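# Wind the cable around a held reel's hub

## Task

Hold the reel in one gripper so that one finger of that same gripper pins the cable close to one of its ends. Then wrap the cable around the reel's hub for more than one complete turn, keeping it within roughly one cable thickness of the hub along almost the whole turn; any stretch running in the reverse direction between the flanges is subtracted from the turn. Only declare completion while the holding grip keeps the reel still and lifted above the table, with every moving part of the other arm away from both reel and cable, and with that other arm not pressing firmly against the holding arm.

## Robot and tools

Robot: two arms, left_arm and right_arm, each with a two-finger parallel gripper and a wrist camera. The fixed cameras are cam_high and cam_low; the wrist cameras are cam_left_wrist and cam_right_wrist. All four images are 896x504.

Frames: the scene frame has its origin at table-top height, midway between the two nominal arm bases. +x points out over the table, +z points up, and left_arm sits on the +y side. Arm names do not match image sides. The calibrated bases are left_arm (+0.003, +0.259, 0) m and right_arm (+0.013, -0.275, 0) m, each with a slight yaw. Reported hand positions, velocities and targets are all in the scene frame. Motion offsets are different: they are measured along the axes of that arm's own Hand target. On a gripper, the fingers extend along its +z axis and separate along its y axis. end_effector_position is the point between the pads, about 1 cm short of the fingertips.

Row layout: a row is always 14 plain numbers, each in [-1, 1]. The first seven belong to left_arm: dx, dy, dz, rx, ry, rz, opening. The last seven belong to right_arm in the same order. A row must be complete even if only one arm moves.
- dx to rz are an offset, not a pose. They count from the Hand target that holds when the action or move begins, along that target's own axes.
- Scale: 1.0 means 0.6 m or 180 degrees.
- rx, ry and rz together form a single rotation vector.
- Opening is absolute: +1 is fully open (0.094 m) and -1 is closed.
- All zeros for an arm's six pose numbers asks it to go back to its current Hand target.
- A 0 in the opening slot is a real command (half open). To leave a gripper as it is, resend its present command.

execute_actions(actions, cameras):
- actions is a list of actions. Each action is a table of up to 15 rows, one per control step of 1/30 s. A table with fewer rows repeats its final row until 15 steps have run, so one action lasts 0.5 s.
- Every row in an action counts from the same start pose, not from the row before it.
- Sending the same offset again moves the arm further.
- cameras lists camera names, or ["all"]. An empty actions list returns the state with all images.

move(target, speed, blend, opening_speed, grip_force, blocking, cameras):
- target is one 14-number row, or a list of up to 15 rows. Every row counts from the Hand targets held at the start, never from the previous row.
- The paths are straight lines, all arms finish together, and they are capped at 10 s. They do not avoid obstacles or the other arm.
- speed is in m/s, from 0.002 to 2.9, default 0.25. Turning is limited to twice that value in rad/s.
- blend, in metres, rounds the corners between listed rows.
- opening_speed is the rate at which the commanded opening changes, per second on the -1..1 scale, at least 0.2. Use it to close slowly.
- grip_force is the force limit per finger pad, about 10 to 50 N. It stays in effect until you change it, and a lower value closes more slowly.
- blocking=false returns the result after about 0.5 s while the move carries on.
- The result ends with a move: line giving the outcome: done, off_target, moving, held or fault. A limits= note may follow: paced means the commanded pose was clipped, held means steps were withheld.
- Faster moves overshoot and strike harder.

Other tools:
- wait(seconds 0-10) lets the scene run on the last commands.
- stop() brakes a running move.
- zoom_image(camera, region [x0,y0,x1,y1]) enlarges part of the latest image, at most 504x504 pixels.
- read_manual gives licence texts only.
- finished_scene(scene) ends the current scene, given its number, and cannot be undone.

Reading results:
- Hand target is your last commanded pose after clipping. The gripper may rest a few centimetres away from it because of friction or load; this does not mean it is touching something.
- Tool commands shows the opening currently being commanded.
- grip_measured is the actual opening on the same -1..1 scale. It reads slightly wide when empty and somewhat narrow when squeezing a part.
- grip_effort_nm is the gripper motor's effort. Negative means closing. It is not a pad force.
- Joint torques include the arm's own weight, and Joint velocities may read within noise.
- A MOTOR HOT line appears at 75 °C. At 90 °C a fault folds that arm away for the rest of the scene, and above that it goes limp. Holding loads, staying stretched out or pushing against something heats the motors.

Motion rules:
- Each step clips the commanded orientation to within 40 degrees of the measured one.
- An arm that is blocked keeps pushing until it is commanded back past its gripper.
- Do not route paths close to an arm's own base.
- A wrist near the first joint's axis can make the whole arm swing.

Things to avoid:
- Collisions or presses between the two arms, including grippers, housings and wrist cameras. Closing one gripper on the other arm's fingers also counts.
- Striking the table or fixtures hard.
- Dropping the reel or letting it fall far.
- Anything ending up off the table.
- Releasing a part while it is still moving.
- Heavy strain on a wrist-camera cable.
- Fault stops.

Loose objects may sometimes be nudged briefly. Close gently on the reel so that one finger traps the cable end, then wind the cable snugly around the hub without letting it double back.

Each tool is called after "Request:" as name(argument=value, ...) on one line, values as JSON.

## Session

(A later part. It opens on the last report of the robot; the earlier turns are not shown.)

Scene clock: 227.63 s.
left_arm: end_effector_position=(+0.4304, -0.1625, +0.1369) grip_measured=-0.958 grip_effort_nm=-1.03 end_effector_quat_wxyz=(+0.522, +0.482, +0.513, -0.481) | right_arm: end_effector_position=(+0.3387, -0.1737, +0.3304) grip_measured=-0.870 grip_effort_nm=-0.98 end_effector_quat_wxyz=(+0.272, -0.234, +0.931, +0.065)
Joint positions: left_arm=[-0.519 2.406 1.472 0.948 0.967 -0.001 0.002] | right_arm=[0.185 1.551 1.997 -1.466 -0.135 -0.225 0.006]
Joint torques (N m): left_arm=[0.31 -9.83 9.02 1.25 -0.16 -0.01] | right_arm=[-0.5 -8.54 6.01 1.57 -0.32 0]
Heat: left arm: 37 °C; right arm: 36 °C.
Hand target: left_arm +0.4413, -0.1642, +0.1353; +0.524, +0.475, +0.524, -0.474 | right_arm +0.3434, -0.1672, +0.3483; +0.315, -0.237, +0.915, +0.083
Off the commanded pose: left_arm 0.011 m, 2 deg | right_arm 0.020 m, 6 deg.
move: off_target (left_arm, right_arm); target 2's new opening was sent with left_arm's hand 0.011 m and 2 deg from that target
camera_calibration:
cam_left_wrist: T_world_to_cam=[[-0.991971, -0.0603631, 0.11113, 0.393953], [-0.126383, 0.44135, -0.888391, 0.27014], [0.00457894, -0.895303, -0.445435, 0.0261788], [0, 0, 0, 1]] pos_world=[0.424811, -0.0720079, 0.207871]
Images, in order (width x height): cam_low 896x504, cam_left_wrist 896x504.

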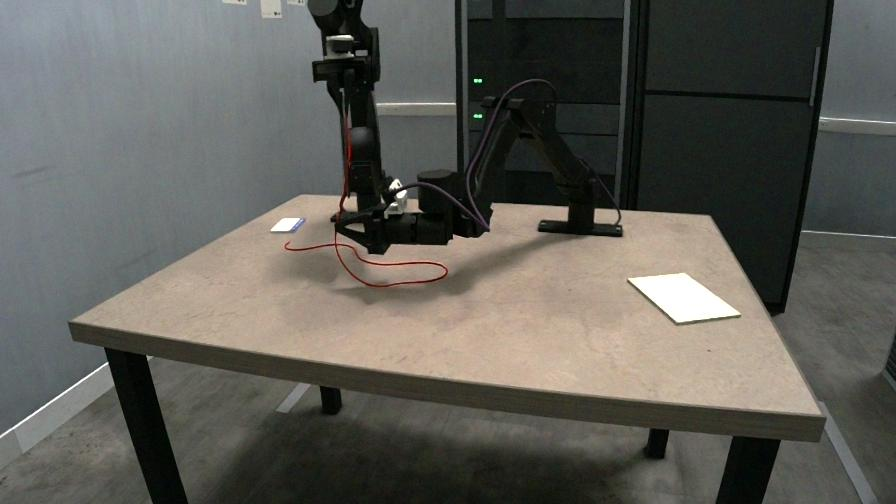

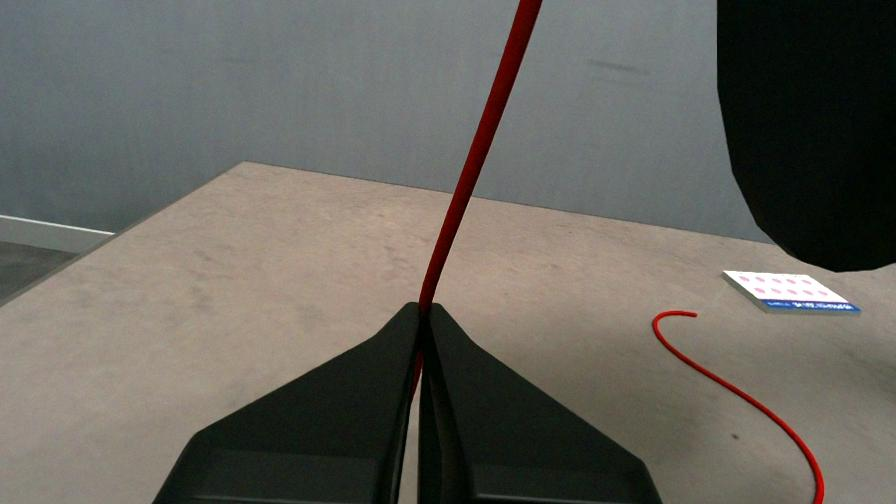

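Request:
move(target=[-0.19,0.124,-0.263,-0.13,0,0,-1, 0,0,0,0,0,0,-1], speed=0.15, cameras=["cam_right_wrist","cam_left_wrist","cam_low"])

Scene clock: 234.57 s.
left_arm: end_effector_position=(+0.4949, -0.0101, +0.2427) grip_measured=-0.958 grip_effort_nm=-1.03 end_effector_quat_wxyz=(+0.605, +0.377, +0.593, -0.374) | right_arm: end_effector_position=(+0.3411, -0.1705, +0.3328) grip_measured=-0.870 grip_effort_nm=-0.98 end_effector_quat_wxyz=(+0.279, -0.236, +0.928, +0.072)
Joint positions: left_arm=[-0.245 2.017 1.292 0.745 0.865 -0.003 0.002] | right_arm=[0.186 1.551 1.997 -1.45 -0.149 -0.225 0.006]
Joint torques (N m): left_arm=[0.96 -11.82 5.6 1.23 -0.38 -0.03] | right_arm=[-0.4 -8.31 5.83 1.47 -0.24 -0.04]
Heat: left arm: 37 °C; right arm: 36 °C.
Hand target: left_arm +0.4997, +0.0000, +0.2495; +0.610, +0.359, +0.609, -0.358 | right_arm +0.3434, -0.1672, +0.3483; +0.315, -0.237, +0.915, +0.083
Off the commanded pose: left_arm 0.013 m, 3 deg | right_arm 0.016 m, 5 deg.
move: off_target (left_arm, right_arm)
camera_calibration:
cam_left_wrist: T_world_to_cam=[[-0.900348, -0.421284, 0.109051, 0.406918], [-0.276601, 0.360557, -0.890781, 0.379219], [0.335953, -0.832177, -0.441154, 0.0449873], [0, 0, 0, 1]] pos_world=[0.456147, 0.0721355, 0.313273]
cam_right_wrist: T_world_to_cam=[[0.550191, -0.83112, 0.0808085, -0.363402], [-0.82514, -0.555974, -0.100187, 0.239567], [0.128195, -0.0115564, -0.991682, 0.399323], [0, 0, 0, 1]] pos_world=[0.346426, -0.164223, 0.449369]
Images, in order (width x height): cam_low 896x504, cam_left_wrist 896x504, cam_right_wrist 896x504.

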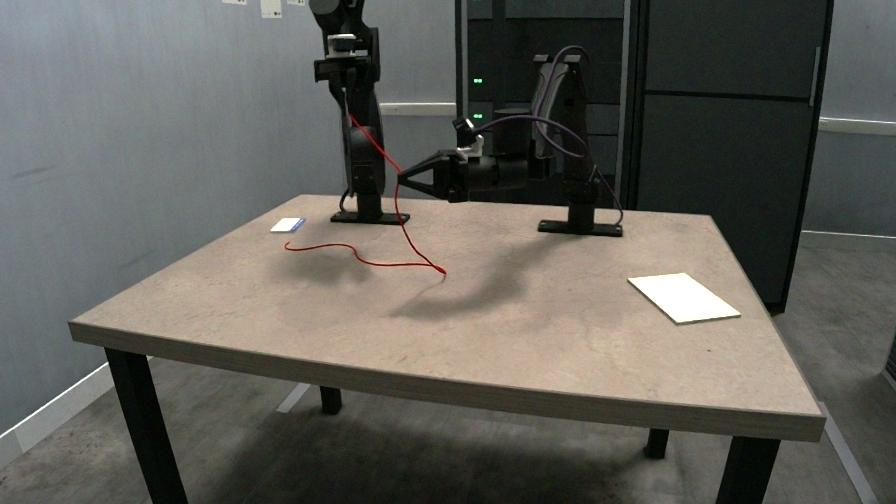

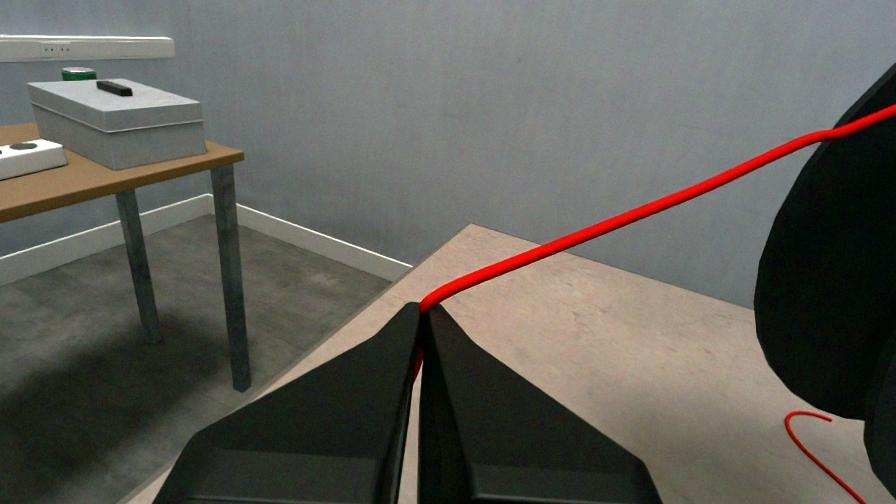

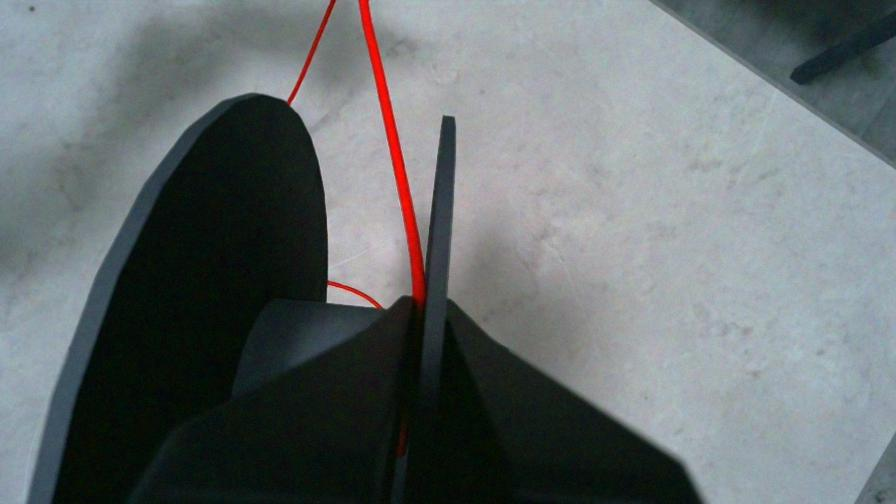

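Request:
move(target=[[0,0,0,0,0,0,-0.6, 0,0,0,0,0,0,-1],[0.317,-0.139,0.12,0,0,0,-0.6, 0,0,0,0,0,0,-1]], speed=0.12, cameras=["cam_left_wrist","cam_low"])

Scene clock: 246.50 s.
left_arm: end_effector_position=(+0.4562, -0.0994, +0.0481) grip_measured=-0.603 grip_effort_nm=0.14 end_effector_quat_wxyz=(+0.583, +0.361, +0.631, -0.363) | right_arm: end_effector_position=(+0.3411, -0.1705, +0.3328) grip_measured=-0.870 grip_effort_nm=-0.98 end_effector_quat_wxyz=(+0.279, -0.236, +0.928, +0.072)
Joint positions: left_arm=[-0.489 2.468 1.165 1.236 0.576 -0.001 0.019] | right_arm=[0.186 1.551 1.997 -1.45 -0.149 -0.225 0.006]
Joint torques (N m): left_arm=[-0.46 -8.73 6.75 2.31 -0.14 -0.01] | right_arm=[-0.47 -8.47 5.83 1.48 -0.23 -0.01]
Heat: left arm: 36 °C; right arm: 35 °C.
Hand target: left_arm +0.4621, -0.1032, +0.0593; +0.610, +0.359, +0.609, -0.358 | right_arm +0.3434, -0.1672, +0.3483; +0.315, -0.237, +0.915, +0.083
Off the commanded pose: left_arm 0.013 m, 4 deg | right_arm 0.016 m, 5 deg.
move: off_target (left_arm, right_arm)
camera_calibration:
cam_left_wrist: T_world_to_cam=[[-0.870599, -0.465514, 0.159227, 0.335277], [-0.35917, 0.380183, -0.852325, 0.265117], [0.336234, -0.799223, -0.498186, -0.0962106], [0, 0, 0, 1]] pos_world=[0.419463, -0.0216103, 0.12465]
Images, in order (width x height): cam_low 896x504, cam_left_wrist 896x504.

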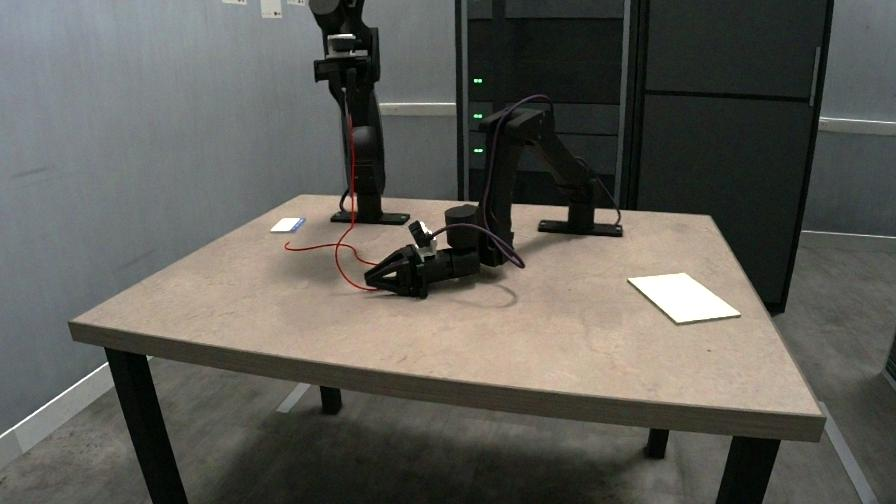

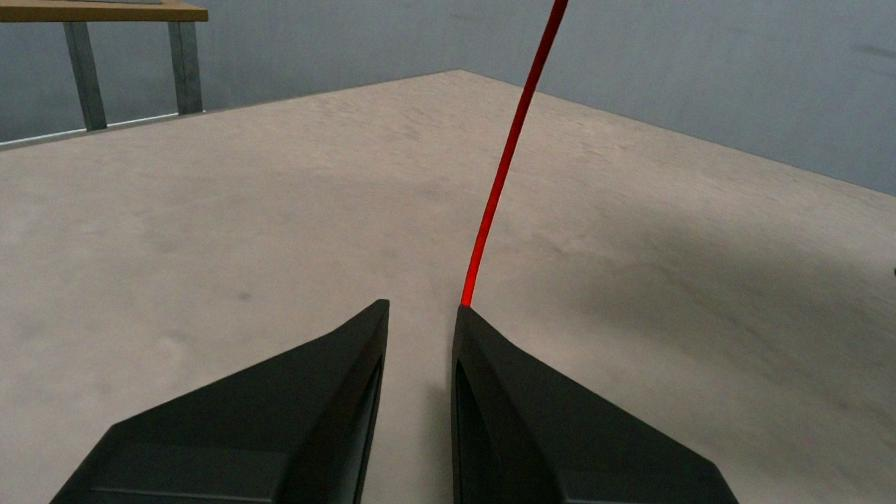

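Request:
move(target=[[0,0,-0.05,0,0,0,-0.4, 0,0,0,0,0,0,-1],[0,-0.05,-0.05,0,0,0,-0.4, 0,0,0,0,0,0,-1]], speed=0.1, cameras=["cam_left_wrist"])

Scene clock: 250.77 s.
left_arm: end_effector_position=(+0.4246, -0.0908, +0.0487) grip_measured=-0.403 grip_effort_nm=0.14 end_effector_quat_wxyz=(+0.601, +0.359, +0.616, -0.361) | right_arm: end_effector_position=(+0.3411, -0.1705, +0.3328) grip_measured=-0.870 grip_effort_nm=-0.98 end_effector_quat_wxyz=(+0.279, -0.236, +0.928, +0.072)
Joint positions: left_arm=[-0.512 2.446 1.014 1.411 0.545 -0.003 0.028] | right_arm=[0.186 1.551 1.997 -1.45 -0.149 -0.225 0.006]
Joint torques (N m): left_arm=[-0.64 -11.33 2.22 1.89 -0.14 0] | right_arm=[-0.4 -8.68 5.89 1.48 -0.24 -0.01]
Heat: left arm: 36 °C; right arm: 35 °C.
Hand target: left_arm +0.4213, -0.0915, +0.0591; +0.610, +0.359, +0.609, -0.358 | right_arm +0.3434, -0.1672, +0.3483; +0.315, -0.237, +0.915, +0.083
Off the commanded pose: left_arm 0.011 m, 1 deg | right_arm 0.016 m, 5 deg.
move: off_target (left_arm, right_arm)
camera_calibration:
cam_left_wrist: T_world_to_cam=[[-0.872782, -0.469032, 0.135134, 0.31334], [-0.327996, 0.358531, -0.873999, 0.236852], [0.361484, -0.807134, -0.46676, -0.0914816], [0, 0, 0, 1]] pos_world=[0.384233, -0.0117904, 0.121966]
Images, in order (width x height): cam_left_wrist 896x504.

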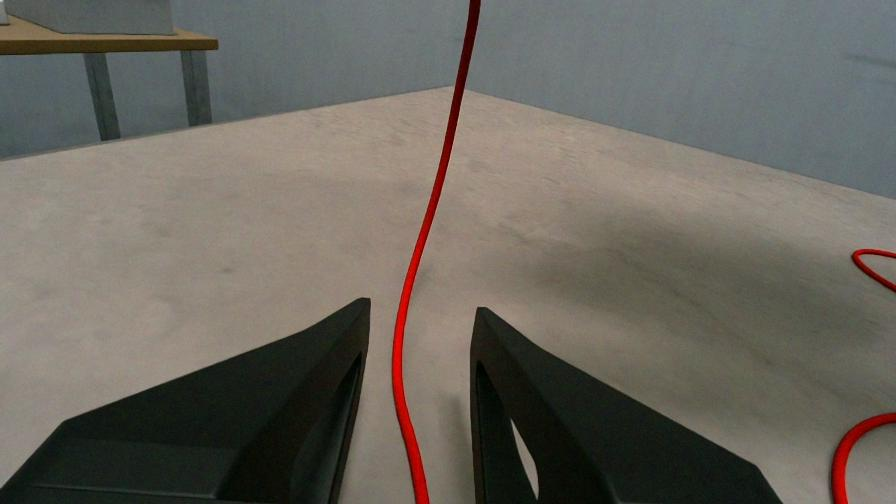

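Request:
move(target=[[0,0.01,0.11,0,0,0,-0.4, 0,0,0,0,0,0,-1],[0,0.01,0.11,0,0,0,-1, 0,0,0,0,0,0,-1]], speed=0.1, cameras=["cam_left_wrist","cam_low"])

Scene clock: 254.90 s.
left_arm: end_effector_position=(+0.4513, -0.1428, +0.0661) grip_measured=-0.986 grip_effort_nm=-0.76 end_effector_quat_wxyz=(+0.614, +0.364, +0.598, -0.365) | right_arm: end_effector_position=(+0.3411, -0.1705, +0.3328) grip_measured=-0.870 grip_effort_nm=-0.98 end_effector_quat_wxyz=(+0.279, -0.236, +0.928, +0.072)
Joint positions: left_arm=[-0.579 2.511 1.261 1.273 0.493 -0.001 0.001] | right_arm=[0.186 1.551 1.997 -1.45 -0.149 -0.225 0.006]
Joint torques (N m): left_arm=[-0.35 -9.36 7.38 1.43 -0.19 -0.01] | right_arm=[-0.47 -8.64 5.78 1.47 -0.28 -0.06]
Heat: left arm: 36 °C; right arm: 35 °C.
Hand target: left_arm +0.4585, -0.1463, +0.0590; +0.609, +0.359, +0.609, -0.358 | right_arm +0.3434, -0.1672, +0.3483; +0.315, -0.237, +0.915, +0.083
Off the commanded pose: left_arm 0.011 m, 2 deg | right_arm 0.016 m, 5 deg.
move: off_target (left_arm, right_arm); target 2's new opening was sent with left_arm's hand 0.011 m and 2 deg from that target
camera_calibration:
cam_left_wrist: T_world_to_cam=[[-0.884453, -0.453129, 0.111429, 0.319085], [-0.288386, 0.343063, -0.893947, 0.260616], [0.366847, -0.822789, -0.434099, -0.141767], [0, 0, 0, 1]] pos_world=[0.409381, -0.0614654, 0.135881]
Images, in order (width x height): cam_low 896x504, cam_left_wrist 896x504.

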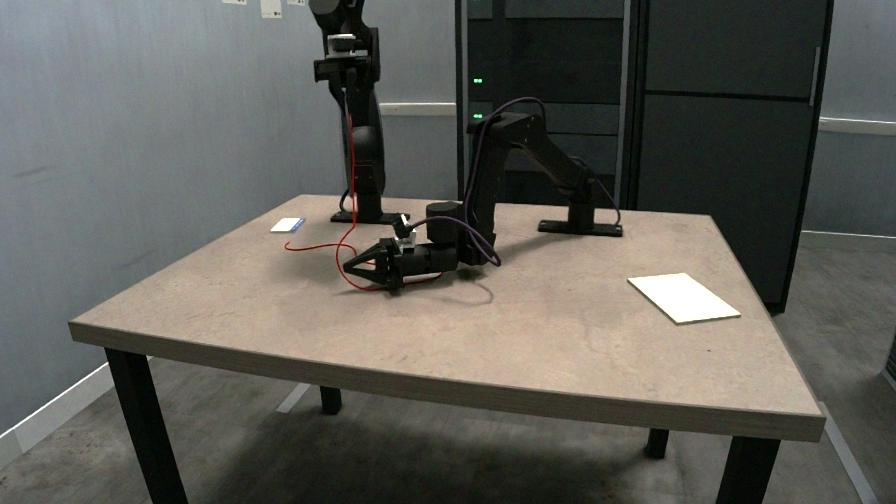

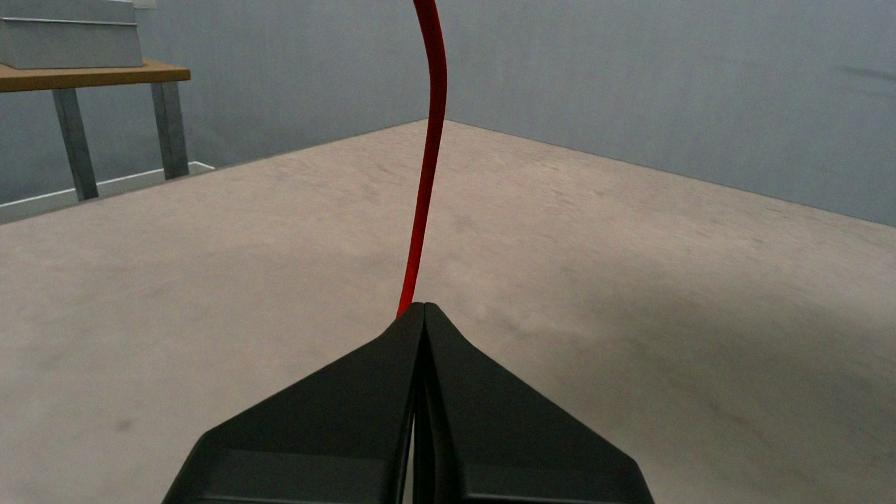

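Request:
move(target=[[0,0,-0.06,0,0,0,-0.4, 0,0,0,0,0,0,-1],[0,0.014,0.055,0,0,0,-0.4, 0,0,0,0,0,0,-1],[0,0.014,0.055,0,0,0,-1, 0,0,0,0,0,0,-1]], speed=0.1, cameras=["cam_left_wrist","cam_low"])

Scene clock: 259.87 s.
left_arm: end_effector_position=(+0.4746, -0.1676, +0.0654) grip_measured=-0.966 grip_effort_nm=-1.03 end_effector_quat_wxyz=(+0.613, +0.364, +0.598, -0.366) | right_arm: end_effector_position=(+0.3411, -0.1705, +0.3328) grip_measured=-0.870 grip_effort_nm=-0.98 end_effector_quat_wxyz=(+0.279, -0.236, +0.928, +0.072)
Joint positions: left_arm=[-0.595 2.585 1.444 1.163 0.478 -0.001 0.002] | right_arm=[0.186 1.551 1.997 -1.45 -0.149 -0.225 0.006]
Joint torques (N m): left_arm=[-0.29 -10.04 8.13 1.42 -0.19 0] | right_arm=[-0.28 -8.49 5.9 1.44 -0.23 -0.06]
Heat: left arm: 36 °C; right arm: 35 °C.
Hand target: left_arm +0.4820, -0.1710, +0.0591; +0.610, +0.359, +0.609, -0.358 | right_arm +0.3434, -0.1672, +0.3483; +0.315, -0.237, +0.915, +0.083
Off the commanded pose: left_arm 0.010 m, 2 deg | right_arm 0.016 m, 5 deg.
move: off_target (right_arm)
camera_calibration:
cam_left_wrist: T_world_to_cam=[[-0.884605, -0.452553, 0.112561, 0.328606], [-0.289596, 0.343903, -0.893233, 0.275988], [0.365525, -0.822755, -0.435276, -0.170359], [0, 0, 0, 1]] pos_world=[0.432882, -0.0863659, 0.13538]
Images, in order (width x height): cam_low 896x504, cam_left_wrist 896x504.

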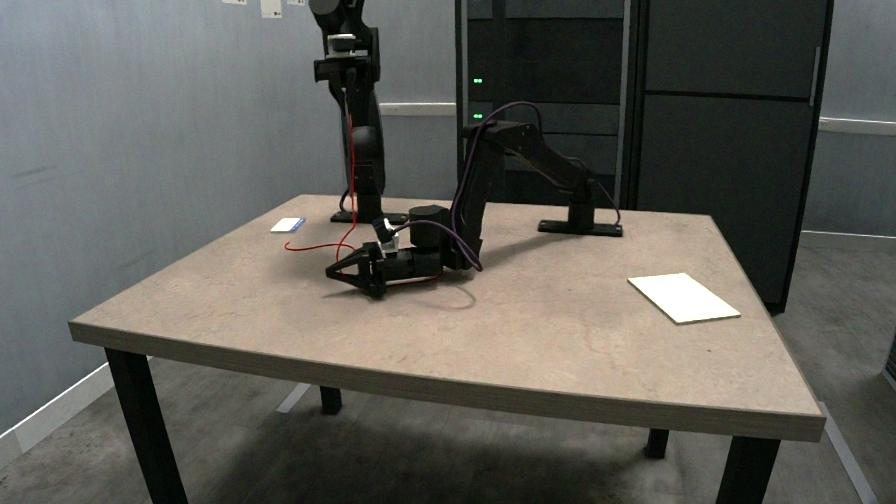

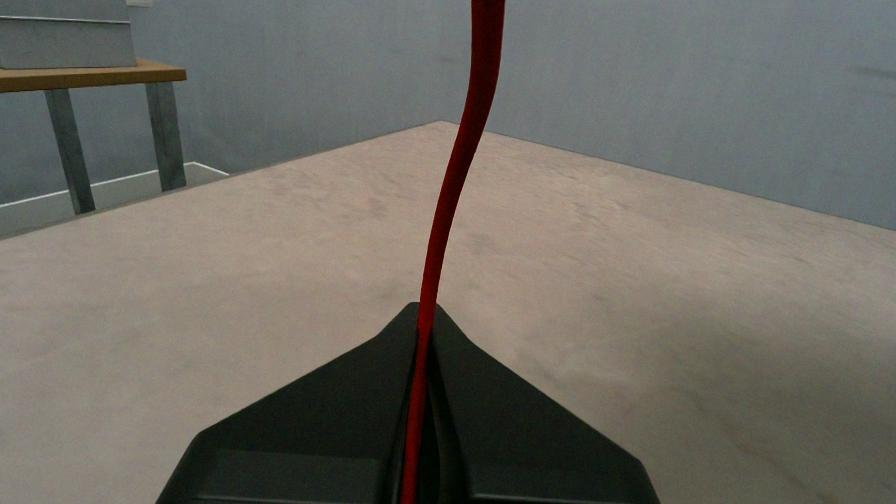

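Request:
move(target=[[-0.268,0.208,-0.21,0,0,0,-1, 0,0,0,0,0,0,-1],[-0.135,0.101,-0.155,0,0,0,-1, 0,0,0,0,0,0,-1],[-0.11,-0.156,-0.203,0,0,0,-1, 0,0,0,0,0,0,-1],[-0.118,-0.462,-0.239,0,0,0,-1, 0,0,0,0,0,0,-1],[-0.452,-0.557,-0.305,0,0,0,-1, 0,0,0,0,0,0,-1]], speed=0.14, blend=[0.03,0.04,0.05,0.05,0], cameras=["cam_right_wrist","cam_low","cam_high"])

Scene clock: 272.40 s.
left_arm: end_effector_position=(+0.1488, -0.1428, +0.2606) grip_measured=-0.966 grip_effort_nm=-1.03 end_effector_quat_wxyz=(+0.603, +0.352, +0.673, -0.243) | right_arm: end_effector_position=(+0.2988, -0.1686, +0.3276) grip_measured=-0.870 grip_effort_nm=-0.98 end_effector_quat_wxyz=(+0.230, -0.259, +0.933, +0.100)
Joint positions: left_arm=[-1.449 1.333 0.796 0.351 -0.587 -0.004 0.002] | right_arm=[0.186 1.504 1.983 -1.585 -0.213 -0.264 0.006]
Joint torques (N m): left_arm=[-6.31 -8.27 14.08 2.29 0.99 0.05] | right_arm=[-0.72 -4.26 6.99 2.57 0.24 0.29]
Heat: left arm: 37 °C; right arm: 35 °C.
Hand target: left_arm +0.1007, -0.1735, +0.3301; +0.610, +0.359, +0.609, -0.358 | right_arm +0.3434, -0.1672, +0.3484; +0.316, -0.237, +0.915, +0.083
Off the commanded pose: left_arm 0.090 m, 15 deg | right_arm 0.049 m, 10 deg.
joint read past its limit (right arm) — joint 4 (wrist pitch), lower limit.
move: off_target (left_arm, right_arm)
camera_calibration:
cam_right_wrist: T_world_to_cam=[[0.607425, -0.794319, 0.00957965, -0.325697], [-0.793941, -0.607447, -0.0257838, 0.162777], [0.0262997, 0.00805605, -0.999622, 0.435982], [0, 0, 0, 1]] pos_world=[0.315606, -0.163341, 0.443134]
Images, in order (width x height): cam_high 896x504, cam_low 896x504, cam_right_wrist 896x504.

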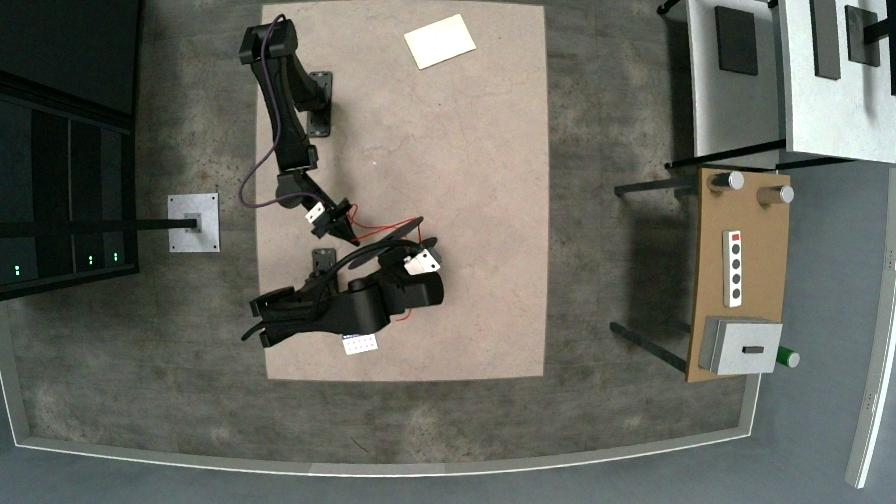

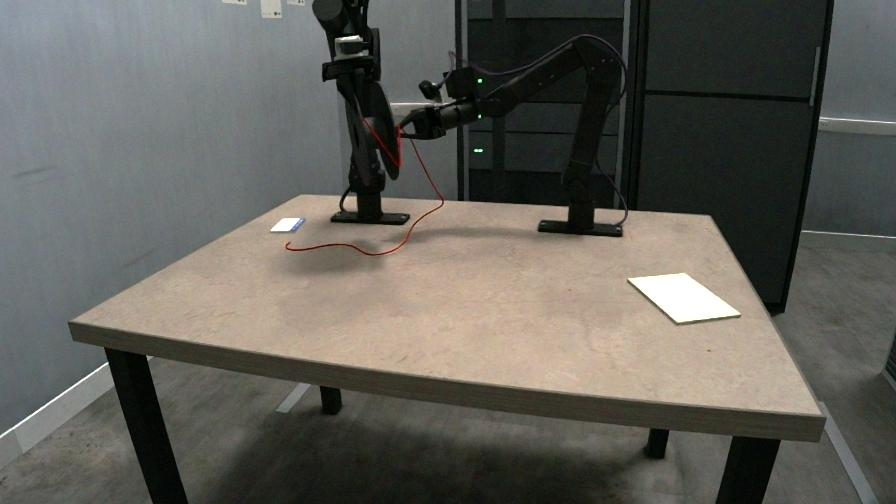

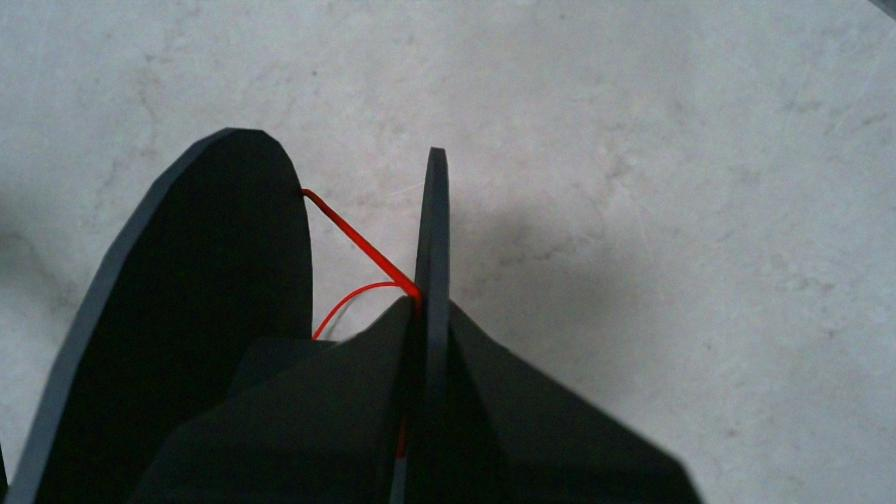

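Request:
move(target=[[0.367,0.097,0.065,0,0,0,-1, 0,0,0,0,0,0,-1],[0.383,0.402,0.101,0,0,0,-1, 0,0,0,0,0,0,-1],[0.35,0.667,0.172,0,0,0,-1, 0,0,0,0,0,0,-1],[0.15,0.767,0.095,0,0,0,-1, 0,0,0,0,0,0,-1]], speed=0.16, blend=[0.05,0.05,0.04,0], cameras=["cam_right_wrist","cam_low"])

Scene clock: 285.73 s.
left_arm: end_effector_position=(+0.5292, -0.0026, +0.2104) grip_measured=-0.966 grip_effort_nm=-1.03 end_effector_quat_wxyz=(+0.595, +0.353, +0.623, -0.366) | right_arm: end_effector_position=(+0.3269, -0.1699, +0.3415) grip_measured=-0.870 grip_effort_nm=-0.98 end_effector_quat_wxyz=(+0.289, -0.246, +0.922, +0.080)
Joint positions: left_arm=[-0.224 2.137 1.384 0.715 0.832 -0.007 0.002] | right_arm=[0.186 1.504 1.983 -1.463 -0.171 -0.242 0.006]
Joint torques (N m): left_arm=[0.51 -13.05 9.48 1.33 0.1 0.04] | right_arm=[-0.65 -4.04 6.76 1.67 -0.05 0.1]
Heat: left arm: 39 °C; right arm: 35 °C.
Hand target: left_arm +0.5307, +0.0001, +0.2405; +0.610, +0.359, +0.609, -0.358 | right_arm +0.3434, -0.1672, +0.3484; +0.316, -0.237, +0.915, +0.083
Off the commanded pose: left_arm 0.030 m, 3 deg | right_arm 0.018 m, 3 deg.
move: off_target (left_arm, right_arm)
camera_calibration:
cam_right_wrist: T_world_to_cam=[[0.569788, -0.817837, 0.0805301, -0.359838], [-0.808422, -0.575424, -0.123861, 0.228281], [0.147637, 0.00547193, -0.989027, 0.405449], [0, 0, 0, 1]] pos_world=[0.329719, -0.165149, 0.458253]
Images, in order (width x height): cam_low 896x504, cam_right_wrist 896x504.

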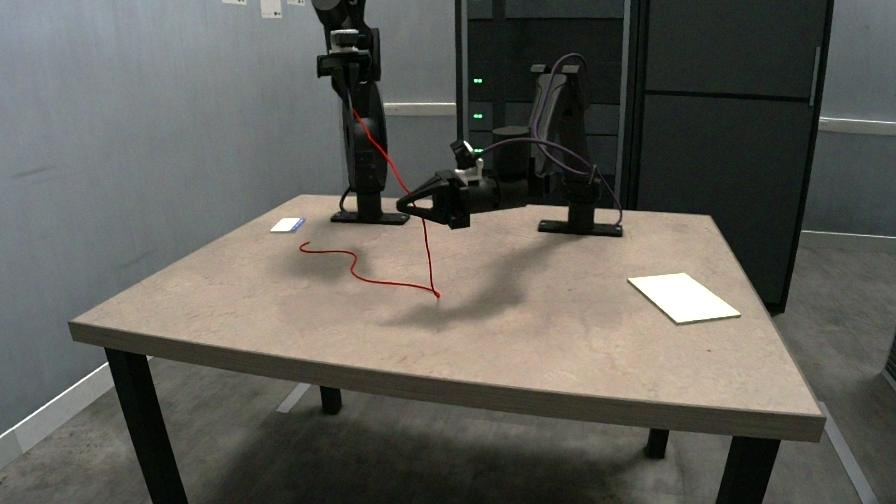

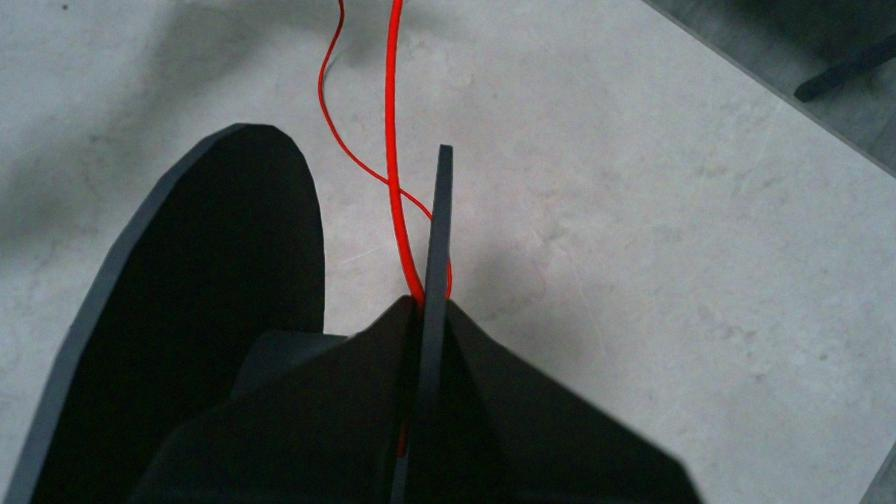

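Request:
move(target=[[0.217,-0.108,0.036,0,0,0,-1, 0,0,0,0,0,0,-1],[0.258,-0.442,0.041,0,0,0,-1, 0,0,0,0,0,0,-1],[0.217,-0.726,0.036,0,0,0,-1, 0,0,0,0,0,0,-1]], speed=0.14, blend=[0.03,0.03,0], cameras=["cam_right_wrist","cam_low","cam_left_wrist"])

Scene clock: 296.00 s.
left_arm: end_effector_position=(+0.1658, -0.2242, +0.0970) grip_measured=-0.966 grip_effort_nm=-1.03 end_effector_quat_wxyz=(+0.605, +0.359, +0.618, -0.352) | right_arm: end_effector_position=(+0.3282, -0.1696, +0.3396) grip_measured=-0.870 grip_effort_nm=-0.98 end_effector_quat_wxyz=(+0.286, -0.246, +0.923, +0.080)
Joint positions: left_arm=[-1.34 2.174 0.749 1.404 -0.298 -0.007 0.002] | right_arm=[0.186 1.51 1.983 -1.463 -0.171 -0.242 0.006]
Joint torques (N m): left_arm=[-1.13 -9.77 5.29 1.66 -0.08 0.05] | right_arm=[-0.75 -4.57 6.78 1.62 -0.06 0.09]
Heat: left arm: 39 °C; right arm: 35 °C.
Hand target: left_arm +0.1606, -0.2302, +0.1099; +0.610, +0.359, +0.609, -0.358 | right_arm +0.3433, -0.1672, +0.3484; +0.316, -0.237, +0.915, +0.083
Off the commanded pose: left_arm 0.015 m, 1 deg | right_arm 0.018 m, 4 deg.
move: off_target (left_arm, right_arm)
camera_calibration:
cam_left_wrist: T_world_to_cam=[[-0.866648, -0.483617, 0.122616, 0.0153985], [-0.325155, 0.361085, -0.874009, 0.242064], [0.378411, -0.797328, -0.470184, -0.0832062], [0, 0, 0, 1]] pos_world=[0.123539, -0.146301, 0.170556]
cam_right_wrist: T_world_to_cam=[[0.570298, -0.817698, 0.0782923, -0.359546], [-0.809118, -0.575633, -0.118217, 0.227582], [0.141733, 0.00407102, -0.989897, 0.405396], [0, 0, 0, 1]] pos_world=[0.331731, -0.164646, 0.456354]
Images, in order (width x height): cam_low 896x504, cam_left_wrist 896x504, cam_right_wrist 896x504.

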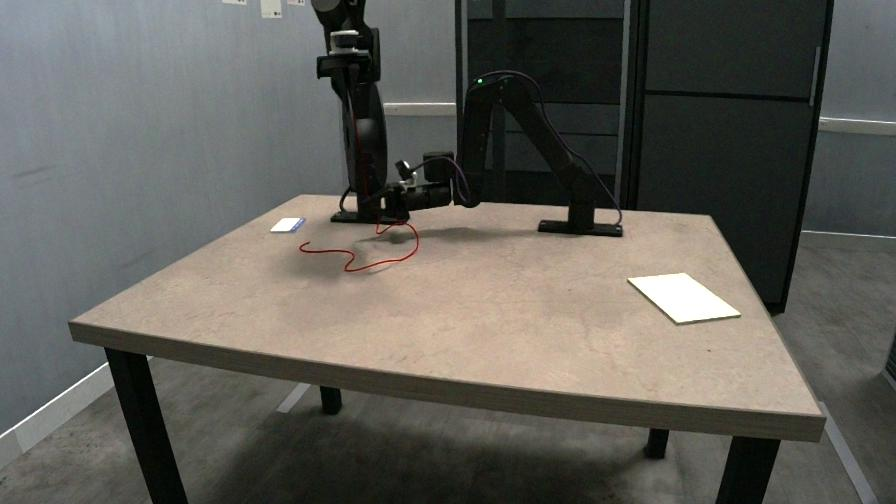

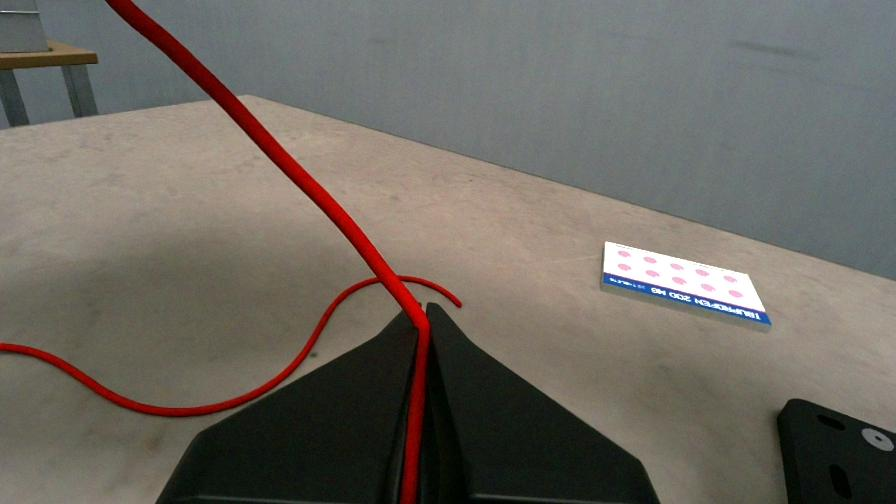

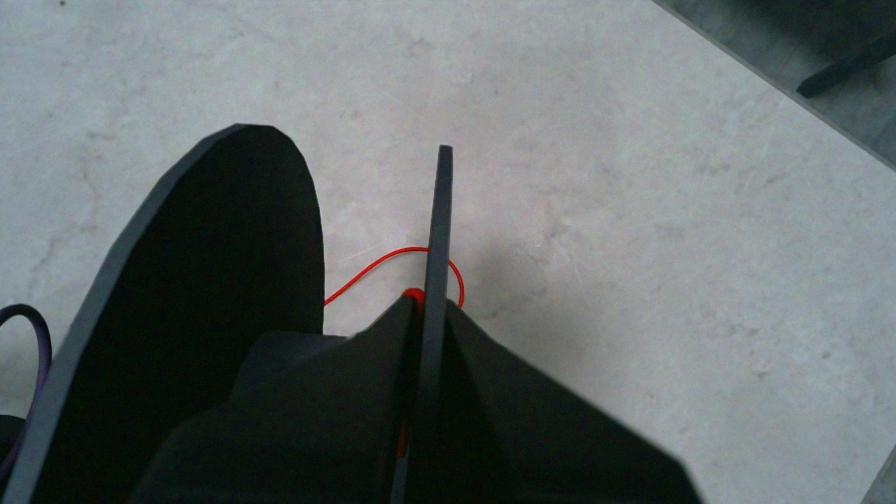

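Request:
move(target=[[0.108,0,0,0,0,0,-1, 0,0,0,0,0,0,-1],[0.108,0,0,0,0,0,-0.5, 0,0,0,0,0,0,-1],[0.108,0,-0.2,0,0,0,-0.5, 0,0,0,0,0,0,-1],[-0.05,0.05,-0.4,0,0,0,-0.5, 0,0,0,0,0,0,-1]], speed=0.15, blend=[0,0,0.02,0], cameras=["all"])

Scene clock: 310.87 s.
left_arm: end_effector_position=(+0.0680, -0.0098, +0.1493) grip_measured=-0.502 grip_effort_nm=0.13 end_effector_quat_wxyz=(+0.589, +0.360, +0.642, -0.334) | right_arm: end_effector_position=(+0.3283, -0.1713, +0.3312) grip_measured=-0.871 grip_effort_nm=-0.98 end_effector_quat_wxyz=(+0.272, -0.242, +0.928, +0.076)
Joint positions: left_arm=[-1.803 0.8 -0.009 0.693 -0.783 -0.087 0.023] | right_arm=[0.186 1.517 1.965 -1.467 -0.161 -0.236 0.006]
Joint torques (N m): left_arm=[0.7 -0.59 5.6 1.31 0.02 -0.12] | right_arm=[-0.55 -5.35 8.13 1.64 -0.11 0.03]
Heat: left arm: 38 °C; right arm: 36 °C.
Hand target: left_arm +0.0702, -0.0058, +0.1398; +0.610, +0.359, +0.609, -0.358 | right_arm +0.3434, -0.1672, +0.3483; +0.315, -0.237, +0.915, +0.083
Off the commanded pose: left_arm 0.010 m, 5 deg | right_arm 0.023 m, 5 deg.
joint sent to its limit (left arm) — joint 3 (elbow), lower limit, where the elbow is as bent as it goes. The joint targets are off in orientation, not in position.
move: off_target (left_arm, right_arm); target 2's new opening was sent with left_arm's hand 0.018 m and 6 deg from that target
camera_calibration:
cam_left_wrist: T_world_to_cam=[[-0.849422, -0.512158, 0.127187, 0.0257015], [-0.364767, 0.395662, -0.84285, 0.176945], [0.381349, -0.762329, -0.522902, 0.157275], [0, 0, 0, 1]] pos_world=[0.0263984, 0.0630481, 0.228108]
cam_right_wrist: T_world_to_cam=[[0.56411, -0.822571, 0.0718034, -0.356996], [-0.817684, -0.568605, -0.0898919, 0.220342], [0.11477, -0.00800356, -0.99336, 0.405015], [0, 0, 0, 1]] pos_world=[0.335072, -0.165126, 0.447766]

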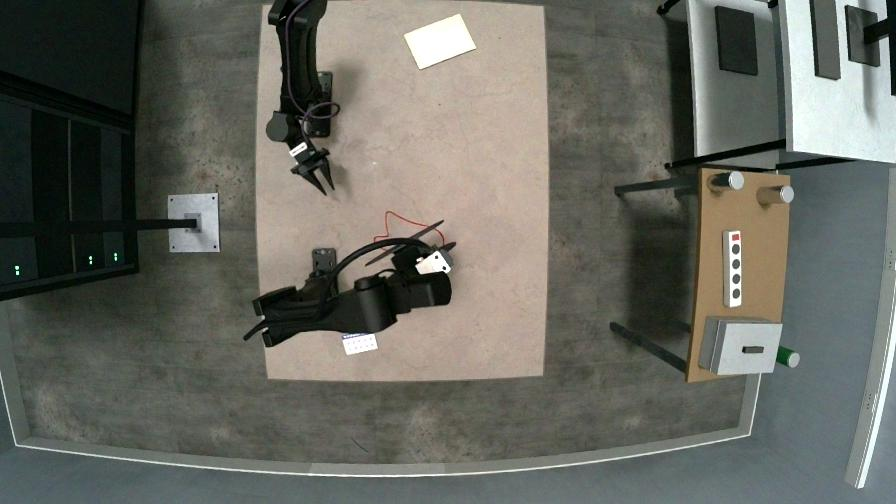

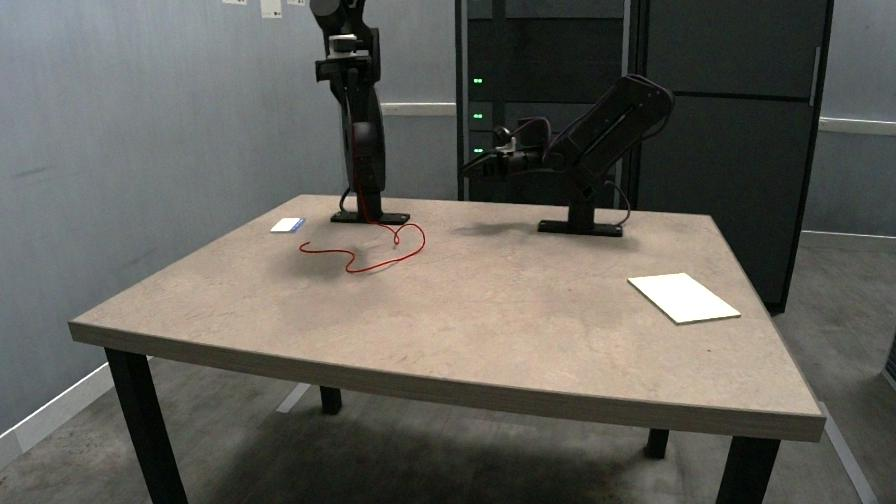

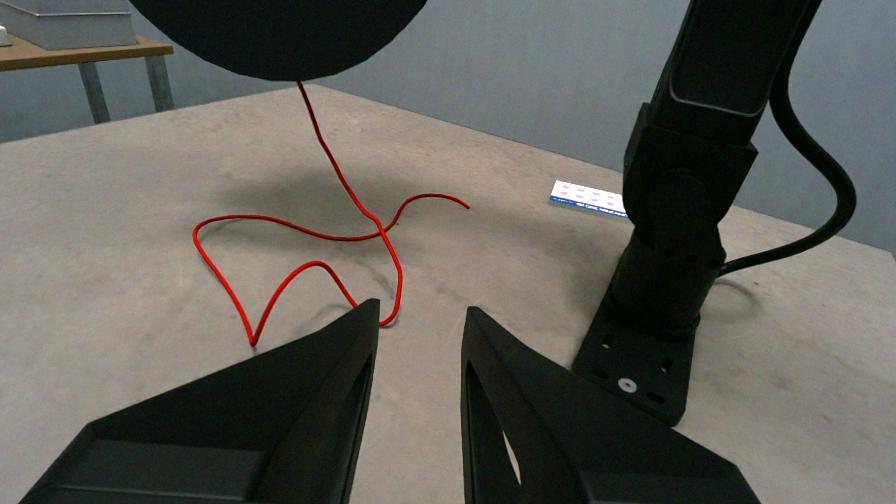

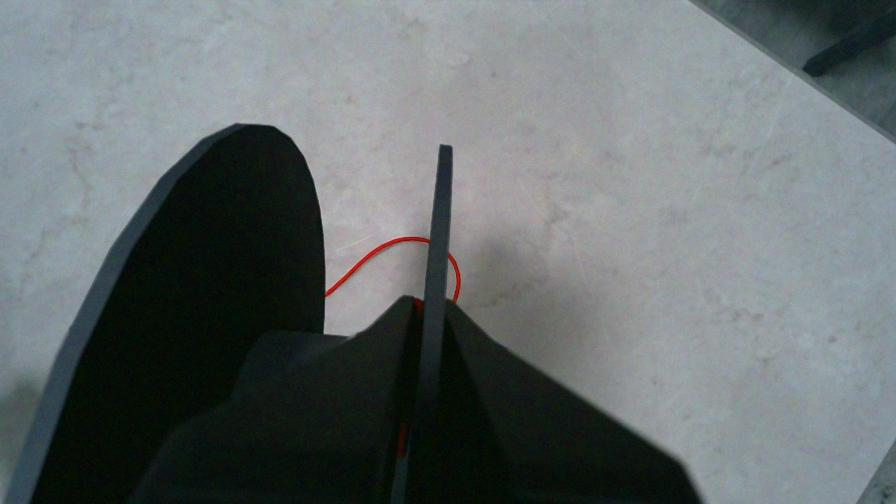

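Request:
move(target=[0.06,0.155,0.181,-0.117,0.302,-0.062,-0.3, 0,0,0,0,0,0,-1], speed=0.15, cameras=["cam_left_wrist","cam_low"])

Scene clock: 340.83 s.
left_arm: end_effector_position=(+0.2004, -0.0507, +0.0953) grip_measured=-0.303 grip_effort_nm=0.14 end_effector_quat_wxyz=(+0.283, +0.322, +0.899, -0.093) | right_arm: end_effector_position=(+0.3283, -0.1713, +0.3312) grip_measured=-0.871 grip_effort_nm=-0.98 end_effector_quat_wxyz=(+0.272, -0.242, +0.928, +0.076)
Joint positions: left_arm=[-1.122 1.483 0.928 -0.465 -0.261 -0.371 0.033] | right_arm=[0.186 1.517 1.965 -1.467 -0.161 -0.236 0.006]
Joint torques (N m): left_arm=[0.53 -4.27 10 0.99 -0.02 -0.12] | right_arm=[-0.5 -5.48 8.2 1.6 -0.12 0.03]
Heat: left arm: 37 °C; right arm: 36 °C.
Hand target: left_arm +0.2043, -0.0555, +0.1039; +0.283, +0.311, +0.902, -0.098 | right_arm +0.3434, -0.1672, +0.3483; +0.315, -0.237, +0.915, +0.083
Off the commanded pose: left_arm 0.011 m, 1 deg | right_arm 0.023 m, 5 deg.
move: off_target (left_arm, right_arm)
camera_calibration:
cam_left_wrist: T_world_to_cam=[[-0.554228, -0.829962, 0.0632019, 0.05494], [-0.829268, 0.544028, -0.12786, 0.228362], [0.0717355, -0.123275, -0.989776, 0.186286], [0, 0, 0, 1]] pos_world=[0.206459, -0.0556729, 0.210108]
Images, in order (width x height): cam_low 896x504, cam_left_wrist 896x504.

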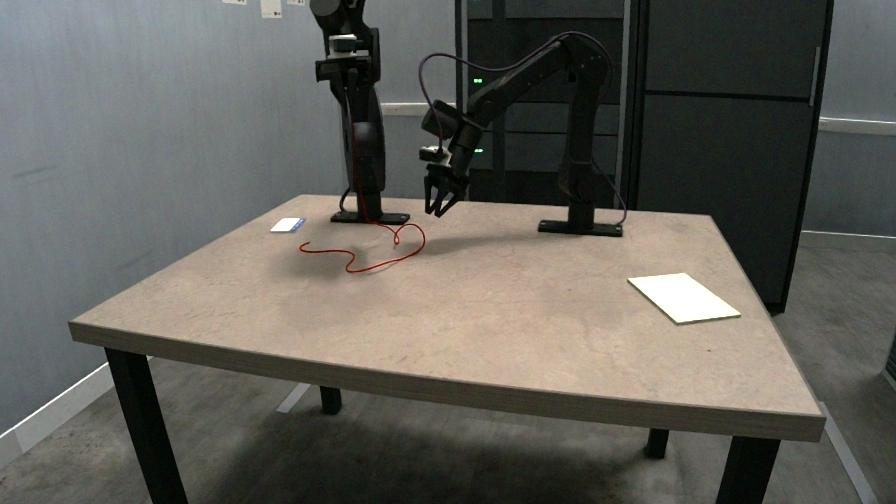

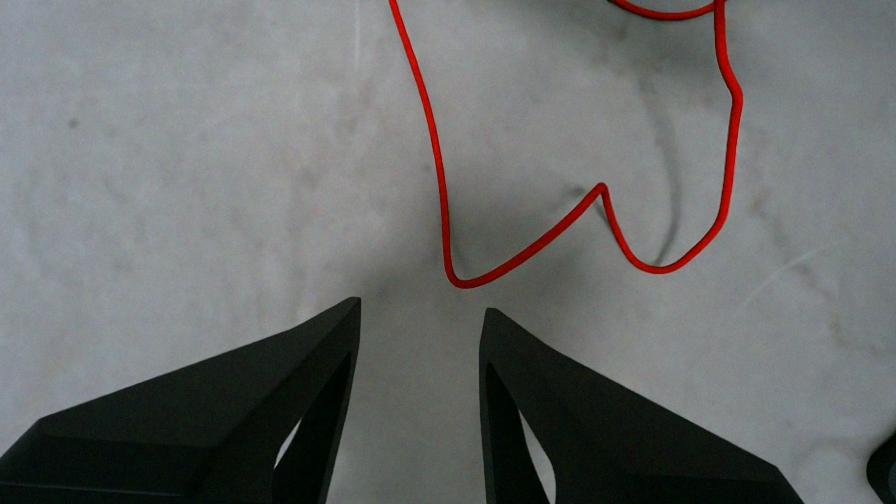

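Request:
move(target=[[-0.019,-0.009,0.17,0,0,0,-0.3, 0,0,0,0,0,0,-1],[-0.019,-0.009,0.17,0,0,0,-1, 0,0,0,0,0,0,-1]], speed=0.1, cameras=["cam_left_wrist"])

Scene clock: 346.43 s.
left_arm: end_effector_position=(+0.2444, -0.0885, +0.0205) grip_measured=-0.986 grip_effort_nm=-0.75 end_effector_quat_wxyz=(+0.267, +0.309, +0.909, -0.084) | right_arm: end_effector_position=(+0.3283, -0.1713, +0.3312) grip_measured=-0.871 grip_effort_nm=-0.98 end_effector_quat_wxyz=(+0.272, -0.242, +0.928, +0.076)
Joint positions: left_arm=[-1.05 1.833 1.003 -0.215 -0.225 -0.343 0.001] | right_arm=[0.186 1.517 1.965 -1.467 -0.161 -0.236 0.006]
Joint torques (N m): left_arm=[0.66 -5.82 8.27 1.51 0 0.14] | right_arm=[-0.54 -5.38 8.27 1.59 -0.15 0.06]
Heat: left arm: 37 °C; right arm: 36 °C.
Hand target: left_arm +0.2542, -0.1015, +0.0268; +0.283, +0.311, +0.902, -0.098 | right_arm +0.3434, -0.1672, +0.3483; +0.315, -0.237, +0.915, +0.083
Off the commanded pose: left_arm 0.017 m, 3 deg | right_arm 0.023 m, 5 deg.
move: off_target (left_arm, right_arm); target 2's new opening was sent with left_arm's hand 0.018 m and 3 deg from that target
camera_calibration:
cam_left_wrist: T_world_to_cam=[[-0.526932, -0.847587, 0.0627659, 0.044567], [-0.848711, 0.520835, -0.0917627, 0.277837], [0.0450862, -0.101623, -0.993801, 0.112968], [0, 0, 0, 1]] pos_world=[0.254194, -0.0954531, 0.134965]
Images, in order (width x height): cam_left_wrist 896x504.

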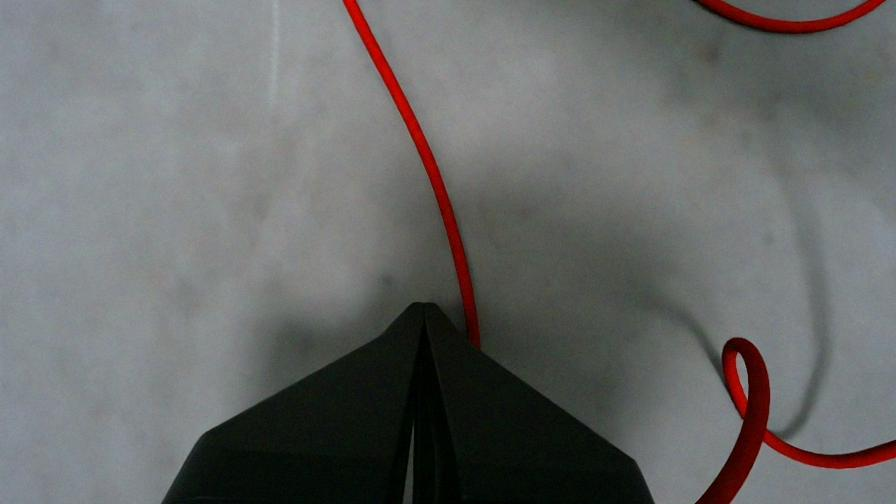

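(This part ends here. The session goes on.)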